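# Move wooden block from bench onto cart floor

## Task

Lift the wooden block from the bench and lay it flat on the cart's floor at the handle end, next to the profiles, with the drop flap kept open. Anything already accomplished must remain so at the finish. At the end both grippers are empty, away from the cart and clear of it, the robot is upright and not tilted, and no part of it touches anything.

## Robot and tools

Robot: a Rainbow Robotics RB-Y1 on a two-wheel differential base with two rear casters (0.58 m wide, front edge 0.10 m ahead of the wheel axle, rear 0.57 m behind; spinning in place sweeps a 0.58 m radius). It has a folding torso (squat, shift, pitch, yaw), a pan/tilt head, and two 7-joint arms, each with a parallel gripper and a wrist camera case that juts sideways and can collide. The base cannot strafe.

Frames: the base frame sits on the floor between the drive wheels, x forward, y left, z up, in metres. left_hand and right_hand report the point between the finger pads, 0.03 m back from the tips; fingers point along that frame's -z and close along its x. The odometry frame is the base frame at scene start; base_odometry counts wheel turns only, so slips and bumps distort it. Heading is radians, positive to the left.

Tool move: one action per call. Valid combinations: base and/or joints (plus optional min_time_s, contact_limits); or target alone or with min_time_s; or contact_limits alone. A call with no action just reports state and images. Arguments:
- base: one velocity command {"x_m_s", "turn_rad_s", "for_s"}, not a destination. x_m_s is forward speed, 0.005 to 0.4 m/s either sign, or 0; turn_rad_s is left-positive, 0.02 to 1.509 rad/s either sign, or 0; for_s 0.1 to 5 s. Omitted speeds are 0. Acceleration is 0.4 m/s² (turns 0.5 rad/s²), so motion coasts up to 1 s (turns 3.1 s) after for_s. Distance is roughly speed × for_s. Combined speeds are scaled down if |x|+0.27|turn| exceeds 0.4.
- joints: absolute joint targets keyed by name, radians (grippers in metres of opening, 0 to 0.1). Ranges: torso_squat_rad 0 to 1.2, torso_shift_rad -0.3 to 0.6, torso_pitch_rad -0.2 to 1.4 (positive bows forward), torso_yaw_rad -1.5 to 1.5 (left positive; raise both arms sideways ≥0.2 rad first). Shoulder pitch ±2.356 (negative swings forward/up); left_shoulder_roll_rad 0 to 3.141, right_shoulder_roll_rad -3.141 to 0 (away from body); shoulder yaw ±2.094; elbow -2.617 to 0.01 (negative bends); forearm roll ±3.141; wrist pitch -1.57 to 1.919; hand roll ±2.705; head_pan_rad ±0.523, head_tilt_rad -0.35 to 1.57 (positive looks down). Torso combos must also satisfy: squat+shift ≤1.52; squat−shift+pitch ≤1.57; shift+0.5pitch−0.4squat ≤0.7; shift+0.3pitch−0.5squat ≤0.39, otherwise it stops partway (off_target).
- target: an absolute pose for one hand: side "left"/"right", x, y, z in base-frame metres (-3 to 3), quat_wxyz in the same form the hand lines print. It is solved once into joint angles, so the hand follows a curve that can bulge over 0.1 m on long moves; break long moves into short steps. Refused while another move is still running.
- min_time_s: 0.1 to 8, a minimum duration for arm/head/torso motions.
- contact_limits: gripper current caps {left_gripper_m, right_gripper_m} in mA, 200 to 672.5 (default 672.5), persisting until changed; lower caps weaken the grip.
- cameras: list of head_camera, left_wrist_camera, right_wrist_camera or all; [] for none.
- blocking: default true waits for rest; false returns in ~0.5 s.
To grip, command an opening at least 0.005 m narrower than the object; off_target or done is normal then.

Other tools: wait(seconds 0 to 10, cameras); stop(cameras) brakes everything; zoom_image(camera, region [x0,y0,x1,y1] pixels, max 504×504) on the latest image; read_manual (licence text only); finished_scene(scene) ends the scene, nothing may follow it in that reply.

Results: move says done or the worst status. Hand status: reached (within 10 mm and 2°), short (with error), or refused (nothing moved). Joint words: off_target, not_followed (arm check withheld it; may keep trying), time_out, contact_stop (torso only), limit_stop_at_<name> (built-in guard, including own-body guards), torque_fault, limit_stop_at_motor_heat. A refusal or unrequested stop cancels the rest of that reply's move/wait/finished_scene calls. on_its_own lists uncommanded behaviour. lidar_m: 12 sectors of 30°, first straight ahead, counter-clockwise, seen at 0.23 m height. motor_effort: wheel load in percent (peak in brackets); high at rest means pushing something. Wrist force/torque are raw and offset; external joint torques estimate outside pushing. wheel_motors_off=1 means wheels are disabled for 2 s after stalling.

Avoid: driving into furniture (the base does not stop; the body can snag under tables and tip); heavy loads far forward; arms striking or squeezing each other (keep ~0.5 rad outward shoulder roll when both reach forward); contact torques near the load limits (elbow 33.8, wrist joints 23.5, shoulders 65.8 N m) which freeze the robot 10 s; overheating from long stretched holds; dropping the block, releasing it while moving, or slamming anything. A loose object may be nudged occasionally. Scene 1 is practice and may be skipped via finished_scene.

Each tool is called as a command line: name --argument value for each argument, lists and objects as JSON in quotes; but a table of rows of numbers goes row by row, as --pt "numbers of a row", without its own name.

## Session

move --joints '{"head_tilt_rad":0.65,"head_pan_rad":0.5}' --cameras '["head_camera"]'

move --joints '{"head_tilt_rad":0.8,"head_pan_rad":-0.15}' --cameras '["head_camera"]'

Scene clock: 1.00 s.
Joint torques (N m): left_arm=[-1.56 -0.75 0.68 -0.48 -0.13 -0.55 -0.13] | right_arm=[-3.64 -0.59 -0.78 -1.41 0.04 -0.56 0]
External joint torques (N m): left_arm=[-0.18 -0.9 0.67 0.08 -0.14 -0.13 -0.12] | right_arm=[-0.04 0.53 -0.73 0.22 -0.02 0.03 -0.02]
Motor temperatures (°C): left_arm=[30 28 31 35 34 32 37] | right_arm=[34 30 32 30 35 36 34]
Wrist force (N): left_arm=[-0.1 1.3 -7.8] | right_arm=[-2.6 0.9 -4.7]
Wrist torque (N m): left_arm=[-0.30 0.15 0.11] | right_arm=[-0.08 -0.10 -0.10]
Wrist force, peak (N): left_arm=[0.1 1.6 -7.9] | right_arm=[-2.9 0.8 -5.4]
move: done
base_odometry: x=+0.000 y=+0.000 heading=+0.000
lidar_m: 0.74 1.04 1.57 4.56 1.51 1.06 1.01 1.09 1.44 3.61 1.10 0.79
base_status: not commanded
joint_positions: torso_squat_rad=+0.350 torso_shift_rad=+0.000 torso_pitch_rad=+0.000 torso_yaw_rad=+0.000 left_shoulder_pitch_rad=+0.037 left_shoulder_roll_rad=+0.004 left_shoulder_yaw_rad=-0.043 left_elbow_rad=-0.196 left_forearm_roll_rad=-0.014 left_wrist_pitch_rad=+0.002 left_hand_roll_rad=+0.027 left_gripper_m=+0.099 right_shoulder_pitch_rad=-0.040 right_shoulder_roll_rad=-0.021 right_shoulder_yaw_rad=-0.018 right_elbow_rad=-0.235 right_forearm_roll_rad=+0.049 right_wrist_pitch_rad=-0.014 right_hand_roll_rad=+0.035 right_gripper_m=+0.099 head_pan_rad=+0.500 head_tilt_rad=+0.650
joint_status: all done
wheel_motors_off: 0
motor_effort: left_wheel=+0(1) right_wheel=+0(2)
chest: x=-0.2280 y=+0.0001 z=+1.2475 quat_wxyz=(+1.000, +0.000, +0.000, +0.000) (m; base frame)
left_hand: x=-0.1598 y=+0.2200 z=+0.5653 quat_wxyz=(+0.997, +0.000, -0.079, -0.009) (m; base frame)
right_hand: x=-0.0823 y=-0.2360 z=+0.5770 quat_wxyz=(+0.989, -0.016, -0.142, +0.041) (m; base frame)
pictures: head_camera
camera_calibration:
head_camera: T_world_to_cam=[[0.479424, -0.877018, -0.0314942, 0.143481], [-0.502835, -0.245109, -0.828902, 1.14793], [0.719243, 0.413232, -0.558506, 0.901679], [0, 0, 0, 1]] pos_world=[-0.140097, 0.0346013, 1.45963]

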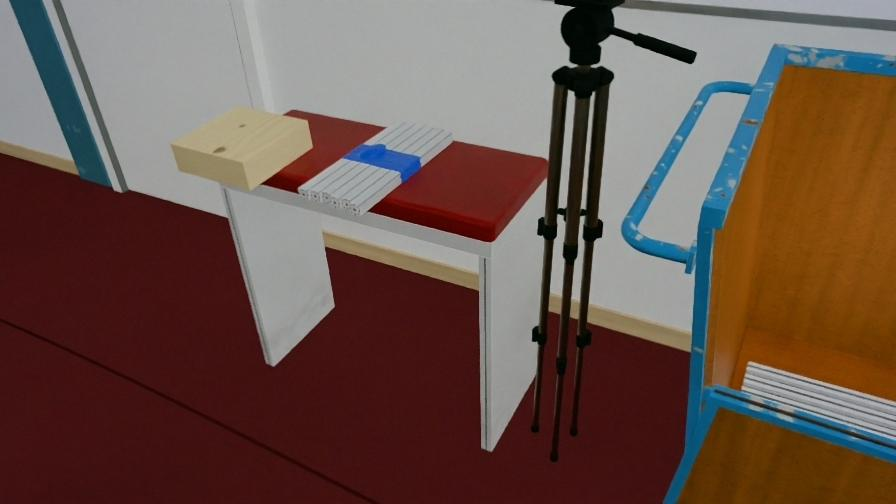

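Scene clock: 2.10 s.
Joint torques (N m): left_arm=[-1.35 -0.5 0.8 -0.49 -0.08 -0.58 -0.09] | right_arm=[-3.72 -0.26 -0.78 -1.24 -0.01 -0.57 0.05]
External joint torques (N m): left_arm=[0.03 -0.65 0.78 0.07 -0.08 -0.16 -0.08] | right_arm=[-0.12 0.86 -0.74 0.39 -0.07 0.03 0.03]
Motor temperatures (°C): left_arm=[30 28 31 35 34 32 37] | right_arm=[34 30 32 30 35 36 34]
Wrist force (N): left_arm=[0.1 0.8 -7.2] | right_arm=[-2.5 0.5 -4.4]
Wrist torque (N m): left_arm=[-0.22 0.21 0.08] | right_arm=[-0.01 -0.08 -0.10]
Wrist force, peak (N): left_arm=[-0.7 1.3 -8.3] | right_arm=[-2.9 1.1 -5.3]
move: done
base_odometry: x=+0.000 y=+0.000 heading=+0.000
lidar_m: 0.74 1.03 1.57 4.56 1.50 1.09 1.02 1.08 1.43 3.60 1.09 0.79
base_status: not commanded
joint_positions: torso_squat_rad=+0.350 torso_shift_rad=+0.000 torso_pitch_rad=+0.000 torso_yaw_rad=+0.000 left_shoulder_pitch_rad=+0.037 left_shoulder_roll_rad=+0.004 left_shoulder_yaw_rad=-0.043 left_elbow_rad=-0.196 left_forearm_roll_rad=-0.014 left_wrist_pitch_rad=+0.002 left_hand_roll_rad=+0.027 left_gripper_m=+0.099 right_shoulder_pitch_rad=-0.040 right_shoulder_roll_rad=-0.021 right_shoulder_yaw_rad=-0.018 right_elbow_rad=-0.235 right_forearm_roll_rad=+0.049 right_wrist_pitch_rad=-0.014 right_hand_roll_rad=+0.035 right_gripper_m=+0.099 head_pan_rad=-0.150 head_tilt_rad=+0.800
joint_status: all done
wheel_motors_off: 0
motor_effort: left_wheel=+0(1) right_wheel=+0(2)
chest: x=-0.2280 y=+0.0001 z=+1.2475 quat_wxyz=(+1.000, +0.000, +0.000, +0.000) (m; base frame)
left_hand: x=-0.1598 y=+0.2200 z=+0.5653 quat_wxyz=(+0.997, +0.000, -0.079, -0.009) (m; base frame)
right_hand: x=-0.0823 y=-0.2360 z=+0.5770 quat_wxyz=(+0.989, -0.016, -0.142, +0.041) (m; base frame)
pictures: head_camera
camera_calibration:
head_camera: T_world_to_cam=[[-0.153762, -0.987617, -0.0311355, 0.0125398], [-0.664877, 0.126722, -0.736125, 0.980211], [0.730956, -0.092487, -0.676129, 1.07444], [0, 0, 0, 1]] pos_world=[-0.131717, -0.0124582, 1.44841]

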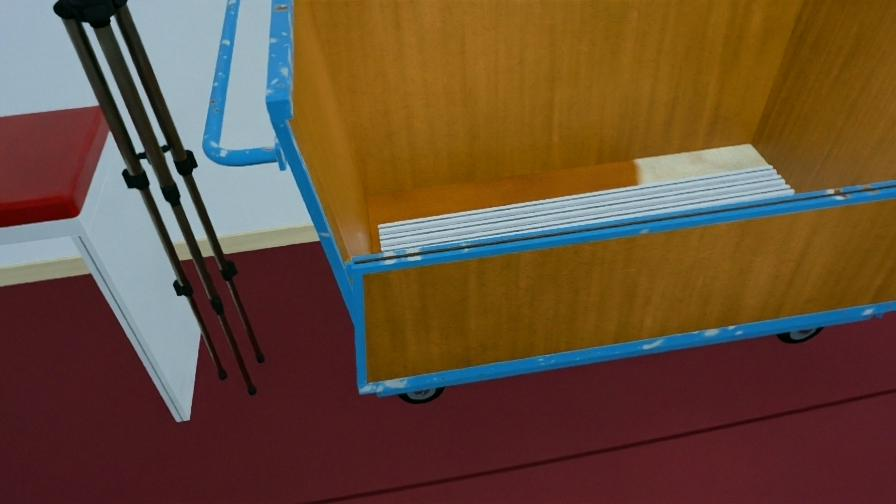

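move --base '{"turn_rad_s":0.8,"for_s":1.97}' --joints '{"torso_squat_rad":0.95,"torso_pitch_rad":0.3,"head_tilt_rad":0.6,"head_pan_rad":0,"right_shoulder_roll_rad":-0.3,"right_elbow_rad":-1.8,"right_shoulder_pitch_rad":0.3}' --cameras '[]'

move --base '{"x_m_s":0.35,"for_s":3.44}' --joints '{"right_shoulder_pitch_rad":-0.061,"right_shoulder_roll_rad":0.0,"right_shoulder_yaw_rad":0.51,"right_elbow_rad":-1.823,"right_forearm_roll_rad":-1.52,"right_wrist_pitch_rad":-0.512,"right_hand_roll_rad":1.654}' --cameras '[]'

move --base '{"turn_rad_s":-0.8,"for_s":1.97}' --cameras '["head_camera","right_wrist_camera"]'

Scene clock: 14.90 s.
Joint torques (N m): left_arm=[5.75 -0.73 0.72 2.77 -0.01 0.03 0.05] | right_arm=[1 -5.81 -3.95 -9.16 0.14 -1.76 0.05]
External joint torques (N m): left_arm=[-1.03 -0.99 0.7 0.1 0 -0.14 0.05] | right_arm=[0.66 -0.35 -0.18 -0.5 -0.04 -0.06 0.01]
Motor temperatures (°C): left_arm=[30 28 31 35 34 32 37] | right_arm=[34 30 32 30 35 36 34]
Wrist force (N): left_arm=[1.8 0.7 -8.0] | right_arm=[-6.3 3.4 -1.3]
Wrist torque (N m): left_arm=[-0.22 0.26 0.04] | right_arm=[-0.30 -0.35 -0.14]
Wrist force, peak (N): left_arm=[1.2 0.8 -8.4] | right_arm=[-6.2 4.1 -1.2]
move: done
base_odometry: x=+0.000 y=+0.000 heading=+1.573
lidar_m: 4.37 1.50 1.06 1.02 1.06 1.44 3.73 1.10 0.80 0.76 1.04 1.55
base_status: done (sent for 1.97 of 1.97 s)
joint_positions: torso_squat_rad=+0.950 torso_shift_rad=+0.000 torso_pitch_rad=+0.300 torso_yaw_rad=+0.000 left_shoulder_pitch_rad=+0.037 left_shoulder_roll_rad=+0.004 left_shoulder_yaw_rad=-0.043 left_elbow_rad=-0.196 left_forearm_roll_rad=-0.014 left_wrist_pitch_rad=+0.002 left_hand_roll_rad=+0.027 left_gripper_m=+0.099 right_shoulder_pitch_rad=+0.300 right_shoulder_roll_rad=-0.300 right_shoulder_yaw_rad=-0.018 right_elbow_rad=-1.800 right_forearm_roll_rad=+0.049 right_wrist_pitch_rad=-0.014 right_hand_roll_rad=+0.035 right_gripper_m=+0.099 head_pan_rad=+0.000 head_tilt_rad=+0.600
joint_status: all done
wheel_motors_off: 0
motor_effort: left_wheel=+3(32) right_wheel=+19(51)
chest: x=-0.1366 y=+0.0000 z=+0.9833 quat_wxyz=(+0.989, +0.000, +0.149, +0.000) (m; base frame)
left_hand: x=-0.2730 y=+0.2200 z=+0.3114 quat_wxyz=(+0.997, -0.002, +0.071, -0.009) (m; base frame)
right_hand: x=+0.2061 y=-0.3344 z=+0.6314 quat_wxyz=(+0.805, -0.130, -0.561, +0.145) (m; base frame)
pictures: none
No camera images: "cameras" was empty.

Scene clock: 19.57 s.
Joint torques (N m): left_arm=[6.53 -0.97 0.72 2.47 -0.05 -0.04 -0.04] | right_arm=[-6.48 5.03 0.05 -10.35 1.23 0.15 -0.29]
External joint torques (N m): left_arm=[-0.25 -1.22 0.7 -0.19 -0.05 -0.21 -0.05] | right_arm=[-0.3 0.52 -1.11 -0.46 0.22 -0.01 -0.34]
Motor temperatures (°C): left_arm=[30 28 31 35 34 32 37] | right_arm=[34 30 31 30 35 36 34]
Wrist force (N): left_arm=[2.0 1.6 -7.0] | right_arm=[-7.5 0.9 1.0]
Wrist torque (N m): left_arm=[-0.35 0.21 0.08] | right_arm=[-0.11 -0.45 -0.14]
Wrist force, peak (N): left_arm=[1.8 1.3 -8.7] | right_arm=[-8.2 1.9 0.0]
move: done
base_odometry: x=-0.003 y=+1.202 heading=+1.574
lidar_m: 4.40 1.52 1.10 1.04 1.09 1.47 3.84 1.34 1.12 0.91 1.55 2.07
base_status: done (sent for 3.43 of 3.43 s)
joint_positions: torso_squat_rad=+0.950 torso_shift_rad=+0.000 torso_pitch_rad=+0.300 torso_yaw_rad=+0.000 left_shoulder_pitch_rad=+0.037 left_shoulder_roll_rad=+0.004 left_shoulder_yaw_rad=-0.043 left_elbow_rad=-0.196 left_forearm_roll_rad=-0.014 left_wrist_pitch_rad=+0.002 left_hand_roll_rad=+0.027 left_gripper_m=+0.099 right_shoulder_pitch_rad=-0.061 right_shoulder_roll_rad=+0.000 right_shoulder_yaw_rad=+0.510 right_elbow_rad=-1.823 right_forearm_roll_rad=-1.520 right_wrist_pitch_rad=-0.512 right_hand_roll_rad=+1.654 right_gripper_m=+0.099 head_pan_rad=+0.000 head_tilt_rad=+0.600
joint_status: all done
wheel_motors_off: 0
motor_effort: left_wheel=+16(42) right_wheel=-14(55)
chest: x=-0.1365 y=+0.0001 z=+0.9833 quat_wxyz=(+0.989, +0.000, +0.149, +0.000) (m; base frame)
left_hand: x=-0.2730 y=+0.2200 z=+0.3114 quat_wxyz=(+0.997, -0.002, +0.071, -0.009) (m; base frame)
right_hand: x=+0.2995 y=-0.0741 z=+0.7657 quat_wxyz=(+0.707, +0.001, -0.708, +0.001) (m; base frame)
pictures: none
No camera images: "cameras" was empty.

Scene clock: 23.47 s.
Joint torques (N m): left_arm=[5.93 -0.55 0.86 2.6 -0.07 -0.03 -0.01] | right_arm=[-6.08 4.88 0.23 -10.64 1.2 0.11 -0.27]
External joint torques (N m): left_arm=[-0.85 -0.8 0.84 -0.07 -0.07 -0.2 -0.02] | right_arm=[0.1 0.37 -0.93 -0.75 0.19 -0.05 -0.32]
Motor temperatures (°C): left_arm=[30 28 31 35 34 32 37] | right_arm=[34 30 31 30 35 36 34]
Wrist force (N): left_arm=[1.4 1.4 -7.5] | right_arm=[-7.4 0.2 1.3]
Wrist torque (N m): left_arm=[-0.29 0.17 0.06] | right_arm=[-0.03 -0.43 -0.11]
Wrist force, peak (N): left_arm=[1.6 1.0 -8.5] | right_arm=[-8.0 0.8 1.0]
move: done
base_odometry: x=-0.003 y=+1.201 heading=+0.001
lidar_m: 0.90 1.54 2.04 4.40 1.55 1.10 1.05 1.09 1.45 3.68 1.32 1.10
base_status: done (sent for 1.97 of 1.97 s)
joint_positions: torso_squat_rad=+0.950 torso_shift_rad=+0.000 torso_pitch_rad=+0.300 torso_yaw_rad=+0.000 left_shoulder_pitch_rad=+0.037 left_shoulder_roll_rad=+0.004 left_shoulder_yaw_rad=-0.043 left_elbow_rad=-0.196 left_forearm_roll_rad=-0.014 left_wrist_pitch_rad=+0.002 left_hand_roll_rad=+0.027 left_gripper_m=+0.099 right_shoulder_pitch_rad=-0.061 right_shoulder_roll_rad=+0.000 right_shoulder_yaw_rad=+0.510 right_elbow_rad=-1.823 right_forearm_roll_rad=-1.520 right_wrist_pitch_rad=-0.512 right_hand_roll_rad=+1.654 right_gripper_m=+0.099 head_pan_rad=+0.000 head_tilt_rad=+0.600
joint_status: not commanded
wheel_motors_off: 0
motor_effort: left_wheel=+20(39) right_wheel=+0(45)
chest: x=-0.1365 y=+0.0001 z=+0.9833 quat_wxyz=(+0.989, +0.000, +0.149, +0.000) (m; base frame)
left_hand: x=-0.2730 y=+0.2200 z=+0.3114 quat_wxyz=(+0.997, -0.002, +0.071, -0.009) (m; base frame)
right_hand: x=+0.2995 y=-0.0741 z=+0.7657 quat_wxyz=(+0.707, +0.001, -0.708, +0.001) (m; base frame)
pictures: head_camera, right_wrist_camera
camera_calibration:
head_camera: T_world_to_cam=[[-0.00752782, -0.999504, -0.0305758, 0.0343978], [-0.74653, 0.0259608, -0.664845, 0.786071], [0.665309, 0.0178209, -0.746355, 0.854321], [0, 0, 0, 1]] pos_world=[0.0186964, -0.00125113, 1.16129]
right_wrist_camera: T_world_to_cam=[[0.0275607, -0.0290658, -0.999197, 0.753425], [-0.50848, 0.860188, -0.0390475, 0.27305], [0.860633, 0.509148, 0.00892796, -0.154658], [0, 0, 0, 1]] pos_world=[0.25118, -0.134232, 0.764863]

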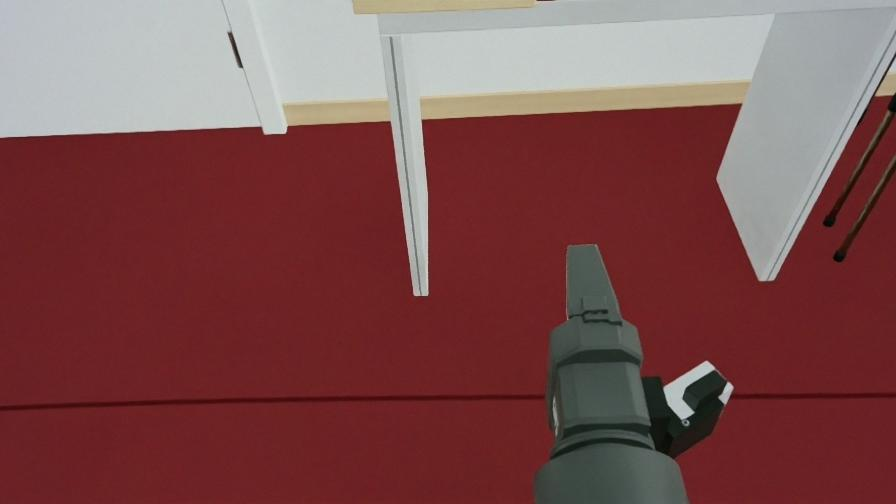

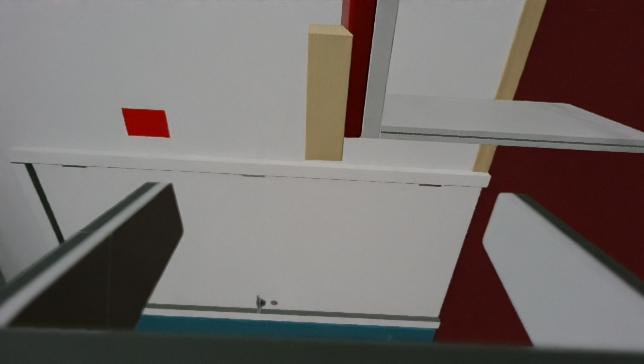

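move --target '{"side":"right","x":0.3,"y":0.008,"z":0.766,"quat_wxyz":[0.7071,0,-0.7071,0]}' --cameras '[]'

move --base '{"x_m_s":0.25,"for_s":1.84}' --joints '{"head_tilt_rad":0.8}' --cameras '["head_camera","right_wrist_camera"]'

Scene clock: 27.03 s.
Joint torques (N m): left_arm=[6.08 -1.08 0.71 2.77 -0.18 0.03 0.05] | right_arm=[-8.71 7.33 -0.55 -9.99 1.5 0.24 -0.11]
External joint torques (N m): left_arm=[-0.71 -1.33 0.69 0.1 -0.18 -0.14 0.04] | right_arm=[-0.2 0.51 -0.71 -0.48 -0.03 0.11 -0.16]
Motor temperatures (°C): left_arm=[30 28 31 35 34 32 37] | right_arm=[34 30 31 30 35 36 34]
Wrist force (N): left_arm=[1.9 1.9 -8.2] | right_arm=[-7.5 0.6 1.2]
Wrist torque (N m): left_arm=[-0.38 0.25 0.07] | right_arm=[-0.09 -0.46 -0.10]
Wrist force, peak (N): left_arm=[1.7 2.0 -8.4] | right_arm=[-8.4 -0.6 1.2]
move: done
base_odometry: x=-0.003 y=+1.201 heading=+0.001
lidar_m: 0.90 1.54 2.04 4.40 1.56 1.10 1.05 1.10 1.48 3.69 1.34 1.10
base_status: not commanded
joint_positions: torso_squat_rad=+0.950 torso_shift_rad=+0.000 torso_pitch_rad=+0.300 torso_yaw_rad=+0.000 left_shoulder_pitch_rad=+0.037 left_shoulder_roll_rad=+0.004 left_shoulder_yaw_rad=-0.043 left_elbow_rad=-0.196 left_forearm_roll_rad=-0.014 left_wrist_pitch_rad=+0.002 left_hand_roll_rad=+0.027 left_gripper_m=+0.099 right_shoulder_pitch_rad=-0.316 right_shoulder_roll_rad=+0.000 right_shoulder_yaw_rad=+0.775 right_elbow_rad=-1.611 right_forearm_roll_rad=-1.599 right_wrist_pitch_rad=-0.880 right_hand_roll_rad=+1.637 right_gripper_m=+0.099 head_pan_rad=+0.000 head_tilt_rad=+0.600
joint_status: all done
wheel_motors_off: 0
motor_effort: left_wheel=+21(21) right_wheel=+1(4)
chest: x=-0.1365 y=+0.0001 z=+0.9833 quat_wxyz=(+0.989, +0.000, +0.149, +0.000) (m; base frame)
left_hand: x=-0.2730 y=+0.2200 z=+0.3114 quat_wxyz=(+0.997, -0.002, +0.071, -0.009) (m; base frame)
right_hand: x=+0.2998 y=+0.0078 z=+0.7661 quat_wxyz=(+0.707, +0.001, -0.707, +0.001) (m; base frame)
right_hand_status: reached (checked arc, planned for 0.6 s): 0 mm and 0.2 deg off.
pictures: none
No camera images: "cameras" was empty.

Scene clock: 29.83 s.
Joint torques (N m): left_arm=[6.47 -0.77 0.51 2.6 -0.15 -0.09 0.01] | right_arm=[-8.99 7.26 -0.66 -9.92 1.47 0.21 -0.16]
External joint torques (N m): left_arm=[-0.31 -1.02 0.49 -0.06 -0.15 -0.26 0] | right_arm=[-0.47 0.43 -0.82 -0.41 -0.07 0.09 -0.21]
Motor temperatures (°C): left_arm=[30 28 31 35 34 32 37] | right_arm=[34 30 31 31 35 36 34]
Wrist force (N): left_arm=[1.1 1.6 -7.6] | right_arm=[-7.7 0.6 1.1]
Wrist torque (N m): left_arm=[-0.30 0.14 0.09] | right_arm=[-0.10 -0.47 -0.10]
Wrist force, peak (N): left_arm=[1.8 1.5 -8.5] | right_arm=[-7.9 0.4 1.2]
move: done
base_odometry: x=+0.455 y=+1.202 heading=+0.001
lidar_m: 0.45 0.44 1.44 3.69 2.22 1.58 1.50 1.57 2.10 1.24 0.76 0.86
base_status: done (sent for 1.83 of 1.83 s)
joint_positions: torso_squat_rad=+0.950 torso_shift_rad=+0.000 torso_pitch_rad=+0.300 torso_yaw_rad=+0.000 left_shoulder_pitch_rad=+0.037 left_shoulder_roll_rad=+0.004 left_shoulder_yaw_rad=-0.043 left_elbow_rad=-0.196 left_forearm_roll_rad=-0.014 left_wrist_pitch_rad=+0.002 left_hand_roll_rad=+0.027 left_gripper_m=+0.099 right_shoulder_pitch_rad=-0.316 right_shoulder_roll_rad=+0.000 right_shoulder_yaw_rad=+0.775 right_elbow_rad=-1.611 right_forearm_roll_rad=-1.599 right_wrist_pitch_rad=-0.880 right_hand_roll_rad=+1.637 right_gripper_m=+0.099 head_pan_rad=+0.000 head_tilt_rad=+0.800
joint_status: all done
wheel_motors_off: 0
motor_effort: left_wheel=-9(50) right_wheel=+9(39)
chest: x=-0.1365 y=+0.0001 z=+0.9833 quat_wxyz=(+0.989, +0.000, +0.150, +0.000) (m; base frame)
left_hand: x=-0.2730 y=+0.2200 z=+0.3114 quat_wxyz=(+0.997, -0.002, +0.071, -0.009) (m; base frame)
right_hand: x=+0.2998 y=+0.0078 z=+0.7661 quat_wxyz=(+0.707, +0.001, -0.707, +0.001) (m; base frame)
pictures: head_camera, right_wrist_camera
camera_calibration:
head_camera: T_world_to_cam=[[-0.0135407, -0.999502, -0.0285197, 0.0316615], [-0.863728, 0.026062, -0.503285, 0.590727], [0.503777, 0.0178184, -0.86365, 0.982187], [0, 0, 0, 1]] pos_world=[0.0158532, -0.00125082, 1.14647]
right_wrist_camera: T_world_to_cam=[[0.026464, -0.0299293, -0.999202, 0.756524], [-0.508905, 0.859928, -0.039236, 0.203061], [0.860416, 0.509537, 0.00752599, -0.195555], [0, 0, 0, 1]] pos_world=[0.251576, -0.0523328, 0.76536]

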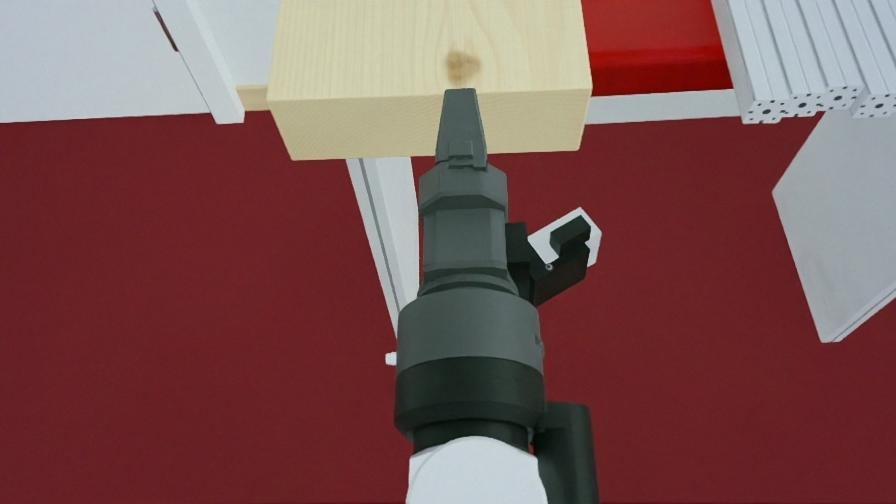

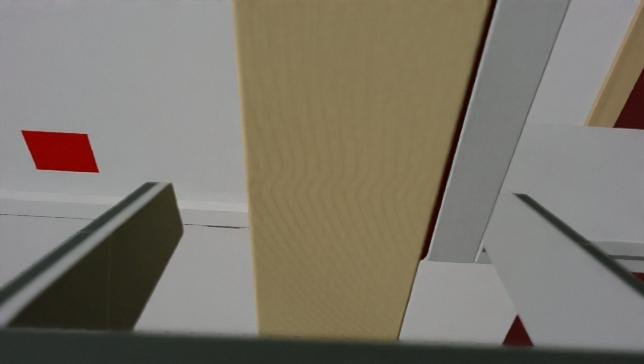

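move --target '{"side":"right","x":0.3,"y":0.026,"z":0.765,"quat_wxyz":[0.7071,0,-0.7071,0]}' --cameras '[]'

move --base '{"x_m_s":0.06,"for_s":1.0}' --cameras '["head_camera","right_wrist_camera"]'

Scene clock: 35.10 s.
Joint torques (N m): left_arm=[6.22 -1.14 0.74 2.66 -0.03 -0.08 -0.05] | right_arm=[-10.06 7.81 -0.62 -9.75 1.42 0.17 -0.07]
External joint torques (N m): left_arm=[-0.56 -1.39 0.72 -0.01 -0.02 -0.26 -0.06] | right_arm=[-0.8 0.64 -0.21 -0.43 -0.22 0.08 -0.12]
Motor temperatures (°C): left_arm=[30 28 31 35 34 32 37] | right_arm=[34 30 31 31 35 36 34]
Wrist force (N): left_arm=[2.3 1.4 -7.8] | right_arm=[-7.2 0.2 1.0]
Wrist torque (N m): left_arm=[-0.34 0.31 0.06] | right_arm=[-0.08 -0.42 -0.13]
Wrist force, peak (N): left_arm=[2.4 1.5 -8.2] | right_arm=[-8.6 0.8 2.3]
move: done
base_odometry: x=+0.455 y=+1.202 heading=+0.001
lidar_m: 0.44 0.45 1.43 3.69 2.23 1.58 1.50 1.57 2.09 1.22 0.75 0.86
base_status: not commanded
joint_positions: torso_squat_rad=+0.950 torso_shift_rad=+0.000 torso_pitch_rad=+0.300 torso_yaw_rad=+0.000 left_shoulder_pitch_rad=+0.037 left_shoulder_roll_rad=+0.004 left_shoulder_yaw_rad=-0.043 left_elbow_rad=-0.196 left_forearm_roll_rad=-0.014 left_wrist_pitch_rad=+0.002 left_hand_roll_rad=+0.027 left_gripper_m=+0.099 right_shoulder_pitch_rad=-0.402 right_shoulder_roll_rad=+0.000 right_shoulder_yaw_rad=+0.847 right_elbow_rad=-1.543 right_forearm_roll_rad=-1.644 right_wrist_pitch_rad=-0.982 right_hand_roll_rad=+1.615 right_gripper_m=+0.099 head_pan_rad=+0.000 head_tilt_rad=+0.800
joint_status: all done
wheel_motors_off: 0
motor_effort: left_wheel=-9(10) right_wheel=+10(11)
chest: x=-0.1365 y=+0.0001 z=+0.9833 quat_wxyz=(+0.989, +0.000, +0.149, +0.000) (m; base frame)
left_hand: x=-0.2730 y=+0.2200 z=+0.3114 quat_wxyz=(+0.997, -0.002, +0.071, -0.009) (m; base frame)
right_hand: x=+0.3000 y=+0.0258 z=+0.7650 quat_wxyz=(+0.707, +0.000, -0.707, +0.000) (m; base frame)
right_hand_status: reached (checked arc, planned for 0.3 s): 0 mm and 0.0 deg off.
pictures: none
No camera images: "cameras" was empty.

Scene clock: 36.57 s.
Joint torques (N m): left_arm=[6.37 -0.82 0.83 2.82 0.04 -0.13 -0.01] | right_arm=[-10.08 8.05 -0.19 -9.77 1.42 0.12 -0.06]
External joint torques (N m): left_arm=[-0.41 -1.07 0.81 0.15 0.05 -0.3 -0.02] | right_arm=[-0.81 0.88 0.23 -0.45 -0.23 0.04 -0.11]
Motor temperatures (°C): left_arm=[30 28 31 35 34 32 37] | right_arm=[34 30 31 31 35 36 34]
Wrist force (N): left_arm=[1.2 1.4 -7.2] | right_arm=[-7.1 0.5 0.9]
Wrist torque (N m): left_arm=[-0.33 0.19 0.07] | right_arm=[-0.11 -0.41 -0.13]
Wrist force, peak (N): left_arm=[2.3 1.7 -8.0] | right_arm=[-7.9 0.5 1.4]
move: done
base_odometry: x=+0.515 y=+1.202 heading=+0.000
lidar_m: 0.38 0.38 1.36 3.49 2.31 1.64 1.56 1.61 2.17 1.10 0.72 0.87
base_status: done (sent for 1 of 1 s)
joint_positions: torso_squat_rad=+0.950 torso_shift_rad=+0.000 torso_pitch_rad=+0.300 torso_yaw_rad=+0.000 left_shoulder_pitch_rad=+0.037 left_shoulder_roll_rad=+0.004 left_shoulder_yaw_rad=-0.043 left_elbow_rad=-0.196 left_forearm_roll_rad=-0.014 left_wrist_pitch_rad=+0.002 left_hand_roll_rad=+0.027 left_gripper_m=+0.099 right_shoulder_pitch_rad=-0.402 right_shoulder_roll_rad=+0.000 right_shoulder_yaw_rad=+0.847 right_elbow_rad=-1.543 right_forearm_roll_rad=-1.644 right_wrist_pitch_rad=-0.982 right_hand_roll_rad=+1.615 right_gripper_m=+0.099 head_pan_rad=+0.000 head_tilt_rad=+0.800
joint_status: not commanded
wheel_motors_off: 0
motor_effort: left_wheel=-9(25) right_wheel=+9(34)
chest: x=-0.1365 y=+0.0001 z=+0.9833 quat_wxyz=(+0.989, +0.000, +0.150, +0.000) (m; base frame)
left_hand: x=-0.2730 y=+0.2200 z=+0.3114 quat_wxyz=(+0.997, -0.002, +0.071, -0.009) (m; base frame)
right_hand: x=+0.3000 y=+0.0258 z=+0.7650 quat_wxyz=(+0.707, +0.000, -0.707, +0.000) (m; base frame)
pictures: head_camera, right_wrist_camera
camera_calibration:
head_camera: T_world_to_cam=[[-0.0135407, -0.999502, -0.0285197, 0.0316615], [-0.863728, 0.026062, -0.503285, 0.590727], [0.503777, 0.0178184, -0.86365, 0.982187], [0, 0, 0, 1]] pos_world=[0.0158532, -0.00125082, 1.14647]
right_wrist_camera: T_world_to_cam=[[0.0262263, -0.0292771, -0.999227, 0.75607], [-0.507149, 0.860996, -0.0385379, 0.186432], [0.861459, 0.507768, 0.00773289, -0.205296], [0, 0, 0, 1]] pos_world=[0.251574, -0.0341392, 0.764258]

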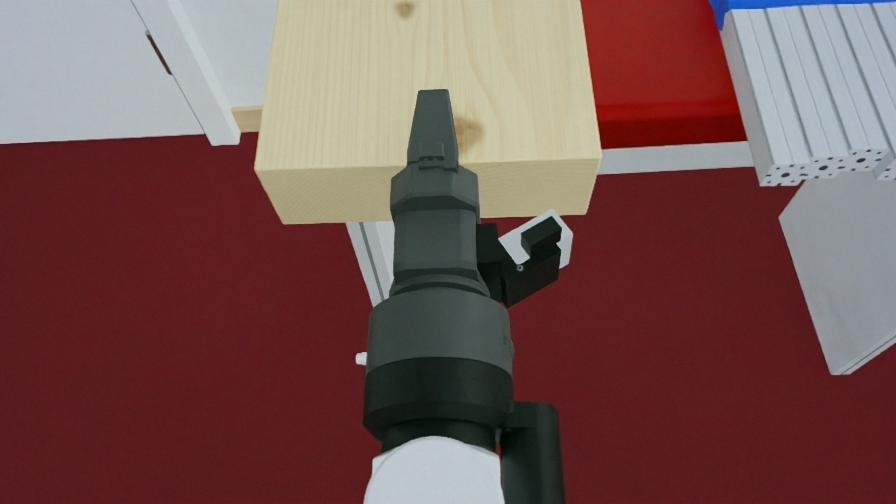

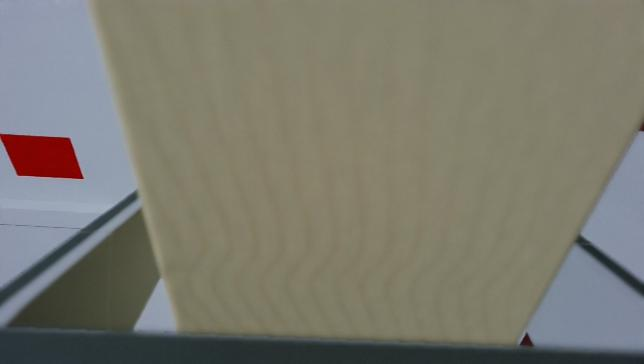

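move --joints '{"right_gripper_m":0.05}' --cameras '[]'

move --target '{"side":"right","x":0.3,"y":0.026,"z":0.80,"quat_wxyz":[0.7071,0,-0.7071,0]}' --min_time_s 1.5 --cameras '["head_camera"]'

Scene clock: 38.80 s.
Joint torques (N m): left_arm=[6.36 -0.93 0.78 2.68 -0.07 0.07 0] | right_arm=[-10.2 7.56 -0.33 -10.49 1.73 0.11 -0.1]
External joint torques (N m): left_arm=[-0.43 -1.18 0.76 0.01 -0.06 -0.1 -0.01] | right_arm=[-0.93 0.39 0.09 -1.17 0.09 0.02 -0.15]
Motor temperatures (°C): left_arm=[30 28 31 35 34 32 37] | right_arm=[34 30 31 31 35 36 34]
Wrist force (N): left_arm=[2.0 1.5 -7.1] | right_arm=[-9.6 0.2 0.4]
Wrist torque (N m): left_arm=[-0.30 0.23 0.08] | right_arm=[-0.10 -0.63 -0.33]
Wrist force, peak (N): left_arm=[1.7 1.3 -8.6] | right_arm=[-10.5 0.4 0.2]
move: off_target
base_odometry: x=+0.515 y=+1.202 heading=+0.000
lidar_m: 0.38 0.38 1.34 3.49 2.31 1.66 1.56 1.64 2.17 1.11 0.72 0.85
base_status: not commanded
joint_positions: torso_squat_rad=+0.950 torso_shift_rad=+0.000 torso_pitch_rad=+0.300 torso_yaw_rad=+0.000 left_shoulder_pitch_rad=+0.037 left_shoulder_roll_rad=+0.004 left_shoulder_yaw_rad=-0.043 left_elbow_rad=-0.196 left_forearm_roll_rad=-0.014 left_wrist_pitch_rad=+0.002 left_hand_roll_rad=+0.027 left_gripper_m=+0.099 right_shoulder_pitch_rad=-0.402 right_shoulder_roll_rad=+0.000 right_shoulder_yaw_rad=+0.847 right_elbow_rad=-1.543 right_forearm_roll_rad=-1.644 right_wrist_pitch_rad=-0.982 right_hand_roll_rad=+1.615 right_gripper_m=+0.074 head_pan_rad=+0.000 head_tilt_rad=+0.800
joint_status: right_gripper_m off_target (ended at +0.074, target +0.050)
wheel_motors_off: 0
motor_effort: left_wheel=-10(11) right_wheel=+11(11)
chest: x=-0.1365 y=+0.0001 z=+0.9833 quat_wxyz=(+0.989, +0.000, +0.150, +0.000) (m; base frame)
left_hand: x=-0.2730 y=+0.2200 z=+0.3114 quat_wxyz=(+0.997, -0.002, +0.071, -0.009) (m; base frame)
right_hand: x=+0.3000 y=+0.0258 z=+0.7649 quat_wxyz=(+0.707, +0.000, -0.707, +0.000) (m; base frame)
pictures: none
No camera images: "cameras" was empty.

Scene clock: 40.63 s.
Joint torques (N m): left_arm=[6.5 -0.84 0.57 2.56 -0.08 -0.04 0.07] | right_arm=[-19.39 10.81 -2.43 -21.2 7.27 1.62 -0.04]
External joint torques (N m): left_arm=[-0.3 -1.09 0.55 -0.12 -0.08 -0.21 0.06] | right_arm=[-10.16 3.58 -2.04 -11.8 5.66 1.23 -0.09]
Motor temperatures (°C): left_arm=[30 28 31 35 34 32 37] | right_arm=[34 30 31 31 36 36 34]
Wrist force (N): left_arm=[2.3 2.0 -8.0] | right_arm=[-28.9 1.9 0.9]
Wrist torque (N m): left_arm=[-0.34 0.34 0.04] | right_arm=[-0.05 1.82 0.14]
Wrist force, peak (N): left_arm=[2.1 1.8 -8.5] | right_arm=[-29.9 0.8 0.9]
move: done
base_odometry: x=+0.515 y=+1.202 heading=+0.000
lidar_m: 0.38 0.38 1.35 3.48 2.30 1.65 1.56 1.63 2.16 1.11 0.73 0.84
base_status: not commanded
joint_positions: torso_squat_rad=+0.950 torso_shift_rad=+0.000 torso_pitch_rad=+0.301 torso_yaw_rad=+0.000 left_shoulder_pitch_rad=+0.037 left_shoulder_roll_rad=+0.004 left_shoulder_yaw_rad=-0.043 left_elbow_rad=-0.196 left_forearm_roll_rad=-0.014 left_wrist_pitch_rad=+0.002 left_hand_roll_rad=+0.027 left_gripper_m=+0.099 right_shoulder_pitch_rad=-0.397 right_shoulder_roll_rad=-0.001 right_shoulder_yaw_rad=+0.841 right_elbow_rad=-1.677 right_forearm_roll_rad=-1.733 right_wrist_pitch_rad=-0.991 right_hand_roll_rad=+1.775 right_gripper_m=+0.074 head_pan_rad=+0.000 head_tilt_rad=+0.800
joint_status: all done
wheel_motors_off: 0
motor_effort: left_wheel=-10(10) right_wheel=+10(11)
chest: x=-0.1363 y=+0.0001 z=+0.9832 quat_wxyz=(+0.989, +0.000, +0.150, +0.000) (m; base frame)
left_hand: x=-0.2731 y=+0.2200 z=+0.3114 quat_wxyz=(+0.997, -0.002, +0.071, -0.009) (m; base frame)
right_hand: x=+0.2997 y=+0.0256 z=+0.7972 quat_wxyz=(+0.709, -0.001, -0.706, +0.001) (m; base frame)
right_hand_status: reached (checked arc, planned for 1.5 s): 3 mm and 0.3 deg off.
pictures: head_camera
camera_calibration:
head_camera: T_world_to_cam=[[-0.0135573, -0.999502, -0.0285111, 0.0316532], [-0.864021, 0.0260616, -0.502781, 0.590365], [0.503273, 0.0178179, -0.863944, 0.982296], [0, 0, 0, 1]] pos_world=[0.0161535, -0.00125082, 1.14637]

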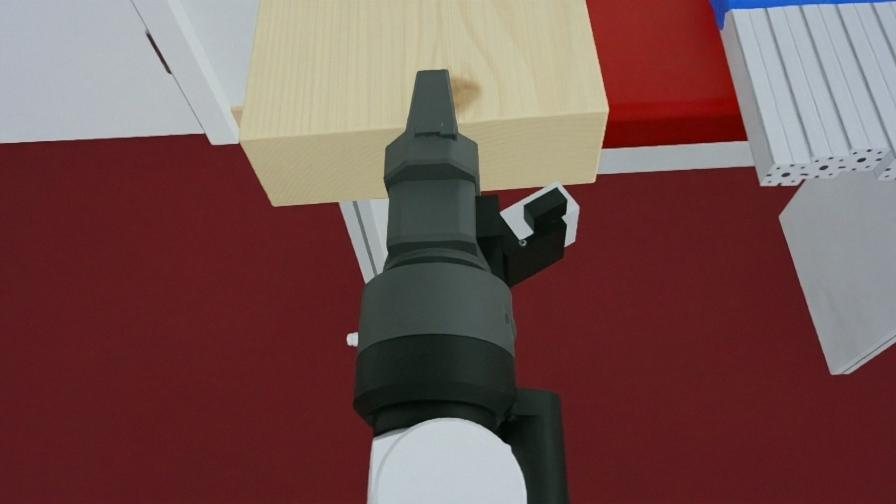

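move --base '{"x_m_s":-0.25,"for_s":2.26}' --joints '{"left_shoulder_roll_rad":0.25,"left_shoulder_pitch_rad":-0.2}' --cameras '[]'

move --base '{"turn_rad_s":-0.5,"for_s":3.142}' --joints '{"right_shoulder_pitch_rad":-0.555,"right_shoulder_roll_rad":-0.575,"right_shoulder_yaw_rad":0.311,"right_elbow_rad":-1.462,"right_forearm_roll_rad":-2.253,"right_wrist_pitch_rad":0.402,"right_hand_roll_rad":1.657}' --min_time_s 3 --cameras '["head_camera"]'

move --base '{"x_m_s":0.3,"for_s":4.77}' --joints '{"torso_squat_rad":0.5,"torso_shift_rad":0.2,"torso_pitch_rad":0.85,"left_shoulder_pitch_rad":-0.6,"right_shoulder_pitch_rad":-1.1,"right_shoulder_roll_rad":-0.6,"right_shoulder_yaw_rad":0.6,"right_elbow_rad":-1.5,"right_forearm_roll_rad":-2.253,"right_wrist_pitch_rad":0.4,"right_hand_roll_rad":1.66}' --min_time_s 4.5 --cameras '["head_camera"]'

Scene clock: 50.73 s.
Joint torques (N m): left_arm=[0.15 4.49 1.4 0.44 0.04 -0.2 -0.05] | right_arm=[-20.73 11.31 -1.5 -21.1 7.49 1.57 -0.01]
External joint torques (N m): left_arm=[-0.76 -2.28 0.8 0.02 0.02 0.03 -0.05] | right_arm=[-11.5 4.09 -1.11 -11.69 5.88 1.19 -0.06]
Motor temperatures (°C): left_arm=[30 28 31 35 34 32 37] | right_arm=[34 30 31 32 36 36 34]
Wrist force (N): left_arm=[0.8 -0.1 -8.2] | right_arm=[-28.4 1.6 1.1]
Wrist torque (N m): left_arm=[-0.20 0.18 0.09] | right_arm=[-0.07 1.83 0.16]
Wrist force, peak (N): left_arm=[1.3 1.0 -8.7] | right_arm=[-29.9 0.8 0.7]
move: done
base_odometry: x=-0.051 y=+1.202 heading=-0.001
lidar_m: 0.94 1.59 2.10 4.39 1.47 1.05 1.00 1.04 1.39 3.49 1.36 1.15
base_status: done (sent for 2.27 of 2.27 s)
joint_positions: torso_squat_rad=+0.950 torso_shift_rad=+0.000 torso_pitch_rad=+0.301 torso_yaw_rad=+0.000 left_shoulder_pitch_rad=-0.200 left_shoulder_roll_rad=+0.250 left_shoulder_yaw_rad=-0.043 left_elbow_rad=-0.196 left_forearm_roll_rad=-0.014 left_wrist_pitch_rad=+0.002 left_hand_roll_rad=+0.027 left_gripper_m=+0.099 right_shoulder_pitch_rad=-0.397 right_shoulder_roll_rad=-0.001 right_shoulder_yaw_rad=+0.841 right_elbow_rad=-1.677 right_forearm_roll_rad=-1.733 right_wrist_pitch_rad=-0.991 right_hand_roll_rad=+1.775 right_gripper_m=+0.074 head_pan_rad=+0.000 head_tilt_rad=+0.800
joint_status: all done
wheel_motors_off: 0
motor_effort: left_wheel=-12(26) right_wheel=+15(49)
chest: x=-0.1362 y=+0.0001 z=+0.9832 quat_wxyz=(+0.989, +0.000, +0.150, +0.000) (m; base frame)
left_hand: x=-0.0894 y=+0.3925 z=+0.3144 quat_wxyz=(+0.991, +0.111, -0.043, -0.066) (m; base frame)
right_hand: x=+0.2997 y=+0.0254 z=+0.7970 quat_wxyz=(+0.709, -0.001, -0.705, +0.001) (m; base frame)
pictures: none
No camera images: "cameras" was empty.

Scene clock: 55.20 s.
Joint torques (N m): left_arm=[0.27 4.66 1.27 0.51 -0.16 -0.25 -0.06] | right_arm=[-27.8 -6.28 -13.61 -19.57 -3.98 0.86 -0.46]
External joint torques (N m): left_arm=[-0.65 -2.1 0.67 0.09 -0.18 -0.02 -0.06] | right_arm=[-13.4 1.17 -7.06 -11.3 -3.31 0.69 -0.51]
Motor temperatures (°C): left_arm=[30 28 31 35 34 32 37] | right_arm=[34 30 32 32 36 36 34]
Wrist force (N): left_arm=[0.3 0.1 -7.5] | right_arm=[-28.6 0.9 0.0]
Wrist torque (N m): left_arm=[-0.22 0.17 0.13] | right_arm=[-0.13 1.91 0.13]
Wrist force, peak (N): left_arm=[1.0 -0.3 -8.1] | right_arm=[-29.4 3.0 0.1]
move: done
base_odometry: x=-0.052 y=+1.202 heading=-1.567
lidar_m: 3.41 1.37 1.14 0.95 1.58 2.08 4.39 1.49 1.08 1.01 1.00 1.38
base_status: done (sent for 3.13 of 3.13 s)
joint_positions: torso_squat_rad=+0.950 torso_shift_rad=+0.000 torso_pitch_rad=+0.301 torso_yaw_rad=+0.000 left_shoulder_pitch_rad=-0.200 left_shoulder_roll_rad=+0.250 left_shoulder_yaw_rad=-0.043 left_elbow_rad=-0.196 left_forearm_roll_rad=-0.014 left_wrist_pitch_rad=+0.002 left_hand_roll_rad=+0.027 left_gripper_m=+0.099 right_shoulder_pitch_rad=-0.552 right_shoulder_roll_rad=-0.575 right_shoulder_yaw_rad=+0.313 right_elbow_rad=-1.459 right_forearm_roll_rad=-2.252 right_wrist_pitch_rad=+0.402 right_hand_roll_rad=+1.657 right_gripper_m=+0.074 head_pan_rad=+0.000 head_tilt_rad=+0.800
joint_status: all done
wheel_motors_off: 0
motor_effort: left_wheel=+15(48) right_wheel=+2(45)
chest: x=-0.1362 y=+0.0001 z=+0.9832 quat_wxyz=(+0.989, +0.000, +0.150, +0.000) (m; base frame)
left_hand: x=-0.0894 y=+0.3924 z=+0.3144 quat_wxyz=(+0.991, +0.111, -0.043, -0.066) (m; base frame)
right_hand: x=+0.3983 y=-0.1009 z=+0.7942 quat_wxyz=(+0.658, +0.270, -0.649, +0.271) (m; base frame)
pictures: head_camera
camera_calibration:
head_camera: T_world_to_cam=[[-0.0135613, -0.999502, -0.0285078, 0.0316509], [-0.86409, 0.026061, -0.502663, 0.590318], [0.503155, 0.0178166, -0.864012, 0.982326], [0, 0, 0, 1]] pos_world=[0.0162536, -0.00125082, 1.14637]

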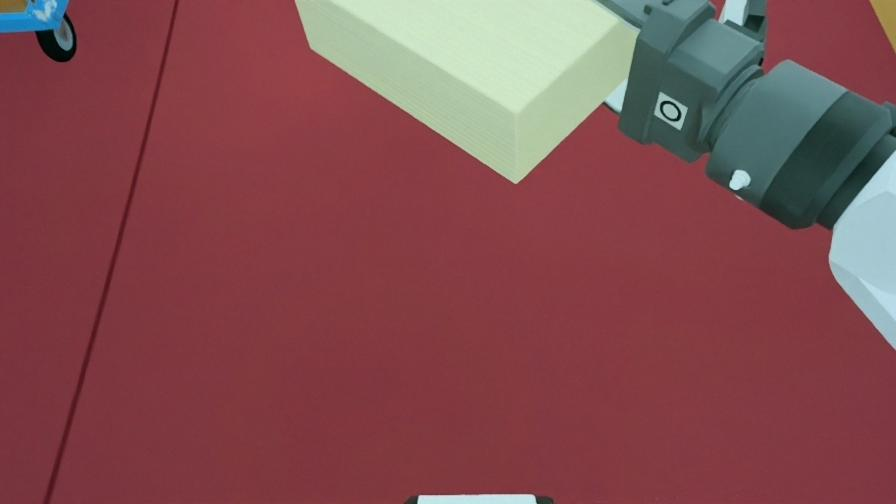

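Scene clock: 61.00 s.
Joint torques (N m): left_arm=[5.66 2.5 0.84 2.15 -0.06 -0.08 -0.06] | right_arm=[-24.05 1.32 -10.26 -20.49 -3.95 1.81 0.06]
External joint torques (N m): left_arm=[0.14 -1.34 0.5 0.05 -0.07 -0.15 -0.06] | right_arm=[-10.88 4.47 -4.56 -11.98 -3.28 1.48 0.01]
Motor temperatures (°C): left_arm=[30 28 31 35 34 32 37] | right_arm=[35 30 32 33 36 36 34]
Wrist force (N): left_arm=[1.9 0.3 -8.2] | right_arm=[-28.0 -1.9 -1.8]
Wrist torque (N m): left_arm=[-0.21 0.27 0.11] | right_arm=[-0.32 1.83 0.12]
Wrist force, peak (N): left_arm=[1.3 0.5 -8.4] | right_arm=[-29.6 -4.5 -2.4]
move: done
base_odometry: x=-0.047 y=-0.228 heading=-1.567
lidar_m: 3.20 1.24 0.87 0.83 0.86 1.80 4.38 1.43 1.01 0.95 0.97 1.28
base_status: done (sent for 4.77 of 4.77 s)
joint_positions: torso_squat_rad=+0.500 torso_shift_rad=+0.200 torso_pitch_rad=+0.851 torso_yaw_rad=+0.000 left_shoulder_pitch_rad=-0.600 left_shoulder_roll_rad=+0.250 left_shoulder_yaw_rad=-0.043 left_elbow_rad=-0.196 left_forearm_roll_rad=-0.014 left_wrist_pitch_rad=+0.002 left_hand_roll_rad=+0.027 left_gripper_m=+0.099 right_shoulder_pitch_rad=-1.097 right_shoulder_roll_rad=-0.601 right_shoulder_yaw_rad=+0.601 right_elbow_rad=-1.497 right_forearm_roll_rad=-2.252 right_wrist_pitch_rad=+0.400 right_hand_roll_rad=+1.660 right_gripper_m=+0.074 head_pan_rad=+0.000 head_tilt_rad=+0.800
joint_status: all done
wheel_motors_off: 0
motor_effort: left_wheel=+0(50) right_wheel=-1(36)
chest: x=+0.1270 y=+0.0001 z=+1.0865 quat_wxyz=(+0.911, +0.000, +0.413, +0.000) (m; base frame)
left_hand: x=+0.0968 y=+0.3405 z=+0.3889 quat_wxyz=(+0.989, +0.066, +0.035, -0.131) (m; base frame)
right_hand: x=+0.5629 y=+0.0801 z=+0.8152 quat_wxyz=(+0.628, +0.416, -0.537, +0.379) (m; base frame)
pictures: head_camera
camera_calibration:
head_camera: T_world_to_cam=[[-0.026463, -0.999503, -0.0171055, 0.0274052], [-0.999384, 0.0260573, 0.0235156, 0.315155], [-0.0230582, 0.0177172, -0.999577, 1.15312], [0, 0, 0, 1]] pos_world=[0.342275, -0.00125058, 1.14569]

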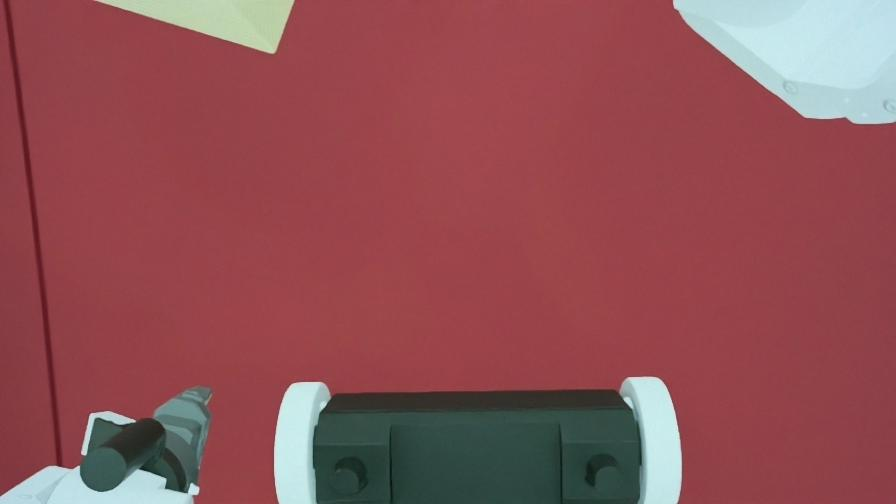

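move --base '{"turn_rad_s":0.4,"for_s":4.0}' --joints '{"torso_squat_rad":0.4,"torso_yaw_rad":0.5,"left_shoulder_roll_rad":0.4,"head_pan_rad":-0.4,"head_tilt_rad":0.3,"right_shoulder_pitch_rad":-1.096,"right_shoulder_roll_rad":-1.955,"right_shoulder_yaw_rad":1.346,"right_elbow_rad":-2.261,"right_forearm_roll_rad":-0.787,"right_wrist_pitch_rad":-0.272,"right_hand_roll_rad":0.02}' --min_time_s 4 --cameras '["head_camera"]'

Scene clock: 68.20 s.
Joint torques (N m): left_arm=[5.27 15.1 2.09 2.35 0.02 -0.03 0.04] | right_arm=[-12.05 -9.65 -10.96 -14.14 -0.11 -8.62 -0.27]
External joint torques (N m): left_arm=[-0.47 -2.42 0.54 -0.08 -0.04 -0.24 0.02] | right_arm=[-6.09 1.34 -4.72 -8.79 -0.32 -6.8 -0.32]
Motor temperatures (°C): left_arm=[30 28 31 35 34 32 37] | right_arm=[35 30 32 33 36 37 34]
Wrist force (N): left_arm=[1.0 -2.6 -7.2] | right_arm=[-26.5 0.9 -9.2]
Wrist torque (N m): left_arm=[-0.03 0.13 0.05] | right_arm=[-0.19 1.78 0.13]
Wrist force, peak (N): left_arm=[1.4 0.7 -8.6] | right_arm=[-29.2 -3.3 -1.7]
move: done
base_odometry: x=-0.047 y=-0.228 heading=+0.032
lidar_m: 0.82 0.87 1.79 3.71 1.34 0.98 0.94 1.00 1.35 3.69 1.18 0.86
base_status: done (sent for 4 of 4 s)
joint_positions: torso_squat_rad=+0.400 torso_shift_rad=+0.200 torso_pitch_rad=+0.851 torso_yaw_rad=+0.500 left_shoulder_pitch_rad=-0.600 left_shoulder_roll_rad=+0.400 left_shoulder_yaw_rad=-0.043 left_elbow_rad=-0.196 left_forearm_roll_rad=-0.014 left_wrist_pitch_rad=+0.002 left_hand_roll_rad=+0.027 left_gripper_m=+0.099 right_shoulder_pitch_rad=-1.095 right_shoulder_roll_rad=-1.955 right_shoulder_yaw_rad=+1.347 right_elbow_rad=-2.259 right_forearm_roll_rad=-0.787 right_wrist_pitch_rad=-0.270 right_hand_roll_rad=+0.020 right_gripper_m=+0.074 head_pan_rad=-0.400 head_tilt_rad=+0.300
joint_status: all done
wheel_motors_off: 0
motor_effort: left_wheel=-4(35) right_wheel=+13(27)
chest: x=+0.1330 y=+0.0001 z=+1.1164 quat_wxyz=(+0.883, +0.102, +0.400, +0.225) (m; base frame)
left_hand: x=-0.0512 y=+0.6364 z=+0.6495 quat_wxyz=(+0.947, +0.311, +0.077, +0.023) (m; base frame)
right_hand: x=+0.4424 y=-0.0022 z=+0.7921 quat_wxyz=(+0.580, +0.406, -0.400, +0.582) (m; base frame)
pictures: head_camera
camera_calibration:
head_camera: T_world_to_cam=[[0.0507817, -0.993419, -0.102665, 0.121291], [-0.889135, 0.00184389, -0.457641, 0.879537], [0.454818, 0.114523, -0.88319, 0.898784], [0, 0, 0, 1]] pos_world=[0.367085, 0.0159398, 1.20876]

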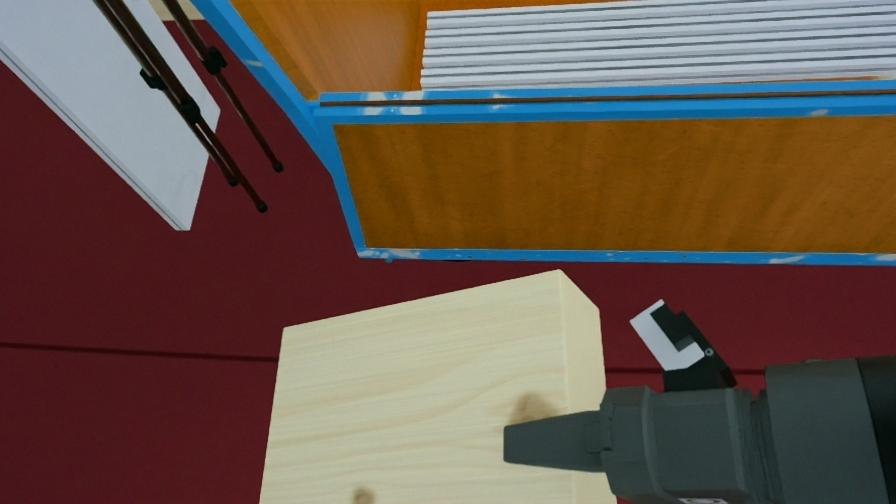

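move --base '{"x_m_s":0.25,"for_s":2.46}' --cameras '[]'

move --target '{"side":"right","x":0.465,"y":-0.018,"z":0.785,"quat_wxyz":[0.5918,0.3966,-0.4144,0.5665]}' --min_time_s 1.5 --cameras '["head_camera"]'

Scene clock: 74.97 s.
Joint torques (N m): left_arm=[5.57 15.25 2.35 2.31 0.02 0.03 -0.13] | right_arm=[-12.2 -9.05 -11.48 -14.09 0.02 -8.79 -0.43]
External joint torques (N m): left_arm=[-0.17 -2.27 0.81 -0.13 -0.04 -0.18 -0.15] | right_arm=[-6.24 1.94 -5.25 -8.75 -0.19 -6.98 -0.47]
Motor temperatures (°C): left_arm=[30 28 31 35 34 32 37] | right_arm=[34 30 32 33 36 38 34]
Wrist force (N): left_arm=[1.9 -2.4 -6.3] | right_arm=[-26.2 1.0 -9.1]
Wrist torque (N m): left_arm=[-0.08 0.27 0.05] | right_arm=[-0.13 1.72 0.13]
Wrist force, peak (N): left_arm=[2.3 -3.4 -7.0] | right_arm=[-27.4 1.9 -9.4]
move: done
base_odometry: x=+0.569 y=-0.208 heading=+0.032
lidar_m: 0.21 0.22 0.32 1.53 2.21 1.61 1.56 1.63 2.24 0.86 0.32 0.22
base_status: done (sent for 2.47 of 2.47 s)
joint_positions: torso_squat_rad=+0.400 torso_shift_rad=+0.200 torso_pitch_rad=+0.851 torso_yaw_rad=+0.500 left_shoulder_pitch_rad=-0.600 left_shoulder_roll_rad=+0.400 left_shoulder_yaw_rad=-0.043 left_elbow_rad=-0.196 left_forearm_roll_rad=-0.014 left_wrist_pitch_rad=+0.002 left_hand_roll_rad=+0.027 left_gripper_m=+0.099 right_shoulder_pitch_rad=-1.095 right_shoulder_roll_rad=-1.956 right_shoulder_yaw_rad=+1.347 right_elbow_rad=-2.259 right_forearm_roll_rad=-0.787 right_wrist_pitch_rad=-0.270 right_hand_roll_rad=+0.020 right_gripper_m=+0.074 head_pan_rad=-0.400 head_tilt_rad=+0.300
joint_status: not commanded
wheel_motors_off: 0
motor_effort: left_wheel=-3(26) right_wheel=+0(43)
chest: x=+0.1330 y=+0.0001 z=+1.1164 quat_wxyz=(+0.883, +0.102, +0.400, +0.225) (m; base frame)
left_hand: x=-0.0511 y=+0.6364 z=+0.6495 quat_wxyz=(+0.947, +0.311, +0.077, +0.023) (m; base frame)
right_hand: x=+0.4424 y=-0.0023 z=+0.7920 quat_wxyz=(+0.580, +0.406, -0.399, +0.582) (m; base frame)
pictures: none
No camera images: "cameras" was empty.

Scene clock: 76.80 s.
Joint torques (N m): left_arm=[5.7 15.27 2.33 2.36 -0.1 0.1 0.01] | right_arm=[-11.17 -11 -10.82 -12.46 -0.46 -8.9 -0.52]
External joint torques (N m): left_arm=[-0.04 -2.25 0.78 -0.08 -0.15 -0.11 -0.01] | right_arm=[-5.27 0.73 -4.51 -7.65 -0.65 -7.09 -0.56]
Motor temperatures (°C): left_arm=[30 28 31 35 34 32 37] | right_arm=[34 30 32 33 36 38 34]
Wrist force (N): left_arm=[2.2 -2.4 -6.6] | right_arm=[-26.4 0.8 -9.0]
Wrist torque (N m): left_arm=[-0.04 0.28 0.07] | right_arm=[-0.13 1.75 0.11]
Wrist force, peak (N): left_arm=[2.2 -2.5 -7.2] | right_arm=[-27.1 0.3 -9.5]
move: done
base_odometry: x=+0.569 y=-0.208 heading=+0.032
lidar_m: 0.21 0.23 0.32 1.54 2.22 1.62 1.54 1.63 2.23 0.86 0.31 0.22
base_status: not commanded
joint_positions: torso_squat_rad=+0.400 torso_shift_rad=+0.200 torso_pitch_rad=+0.851 torso_yaw_rad=+0.500 left_shoulder_pitch_rad=-0.600 left_shoulder_roll_rad=+0.400 left_shoulder_yaw_rad=-0.043 left_elbow_rad=-0.196 left_forearm_roll_rad=-0.014 left_wrist_pitch_rad=+0.002 left_hand_roll_rad=+0.027 left_gripper_m=+0.099 right_shoulder_pitch_rad=-1.086 right_shoulder_roll_rad=-1.979 right_shoulder_yaw_rad=+1.358 right_elbow_rad=-2.193 right_forearm_roll_rad=-0.794 right_wrist_pitch_rad=-0.348 right_hand_roll_rad=+0.009 right_gripper_m=+0.074 head_pan_rad=-0.400 head_tilt_rad=+0.300
joint_status: all done
wheel_motors_off: 0
motor_effort: left_wheel=-2(3) right_wheel=+2(3)
chest: x=+0.1330 y=+0.0001 z=+1.1164 quat_wxyz=(+0.883, +0.102, +0.400, +0.225) (m; base frame)
left_hand: x=-0.0511 y=+0.6364 z=+0.6495 quat_wxyz=(+0.947, +0.311, +0.077, +0.023) (m; base frame)
right_hand: x=+0.4645 y=-0.0194 z=+0.7841 quat_wxyz=(+0.593, +0.393, -0.413, +0.568) (m; base frame)
right_hand_status: reached (checked arc, planned for 1.5 s): 2 mm and 0.5 deg off.
pictures: head_camera
camera_calibration:
head_camera: T_world_to_cam=[[0.0507817, -0.993419, -0.102665, 0.121301], [-0.889135, 0.00184389, -0.457641, 0.879583], [0.454818, 0.114523, -0.88319, 0.898872], [0, 0, 0, 1]] pos_world=[0.367085, 0.0159398, 1.20886]

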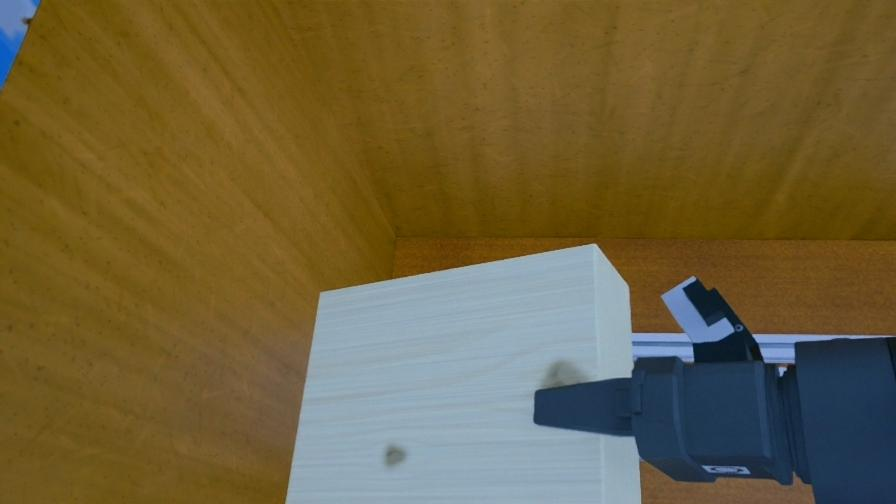

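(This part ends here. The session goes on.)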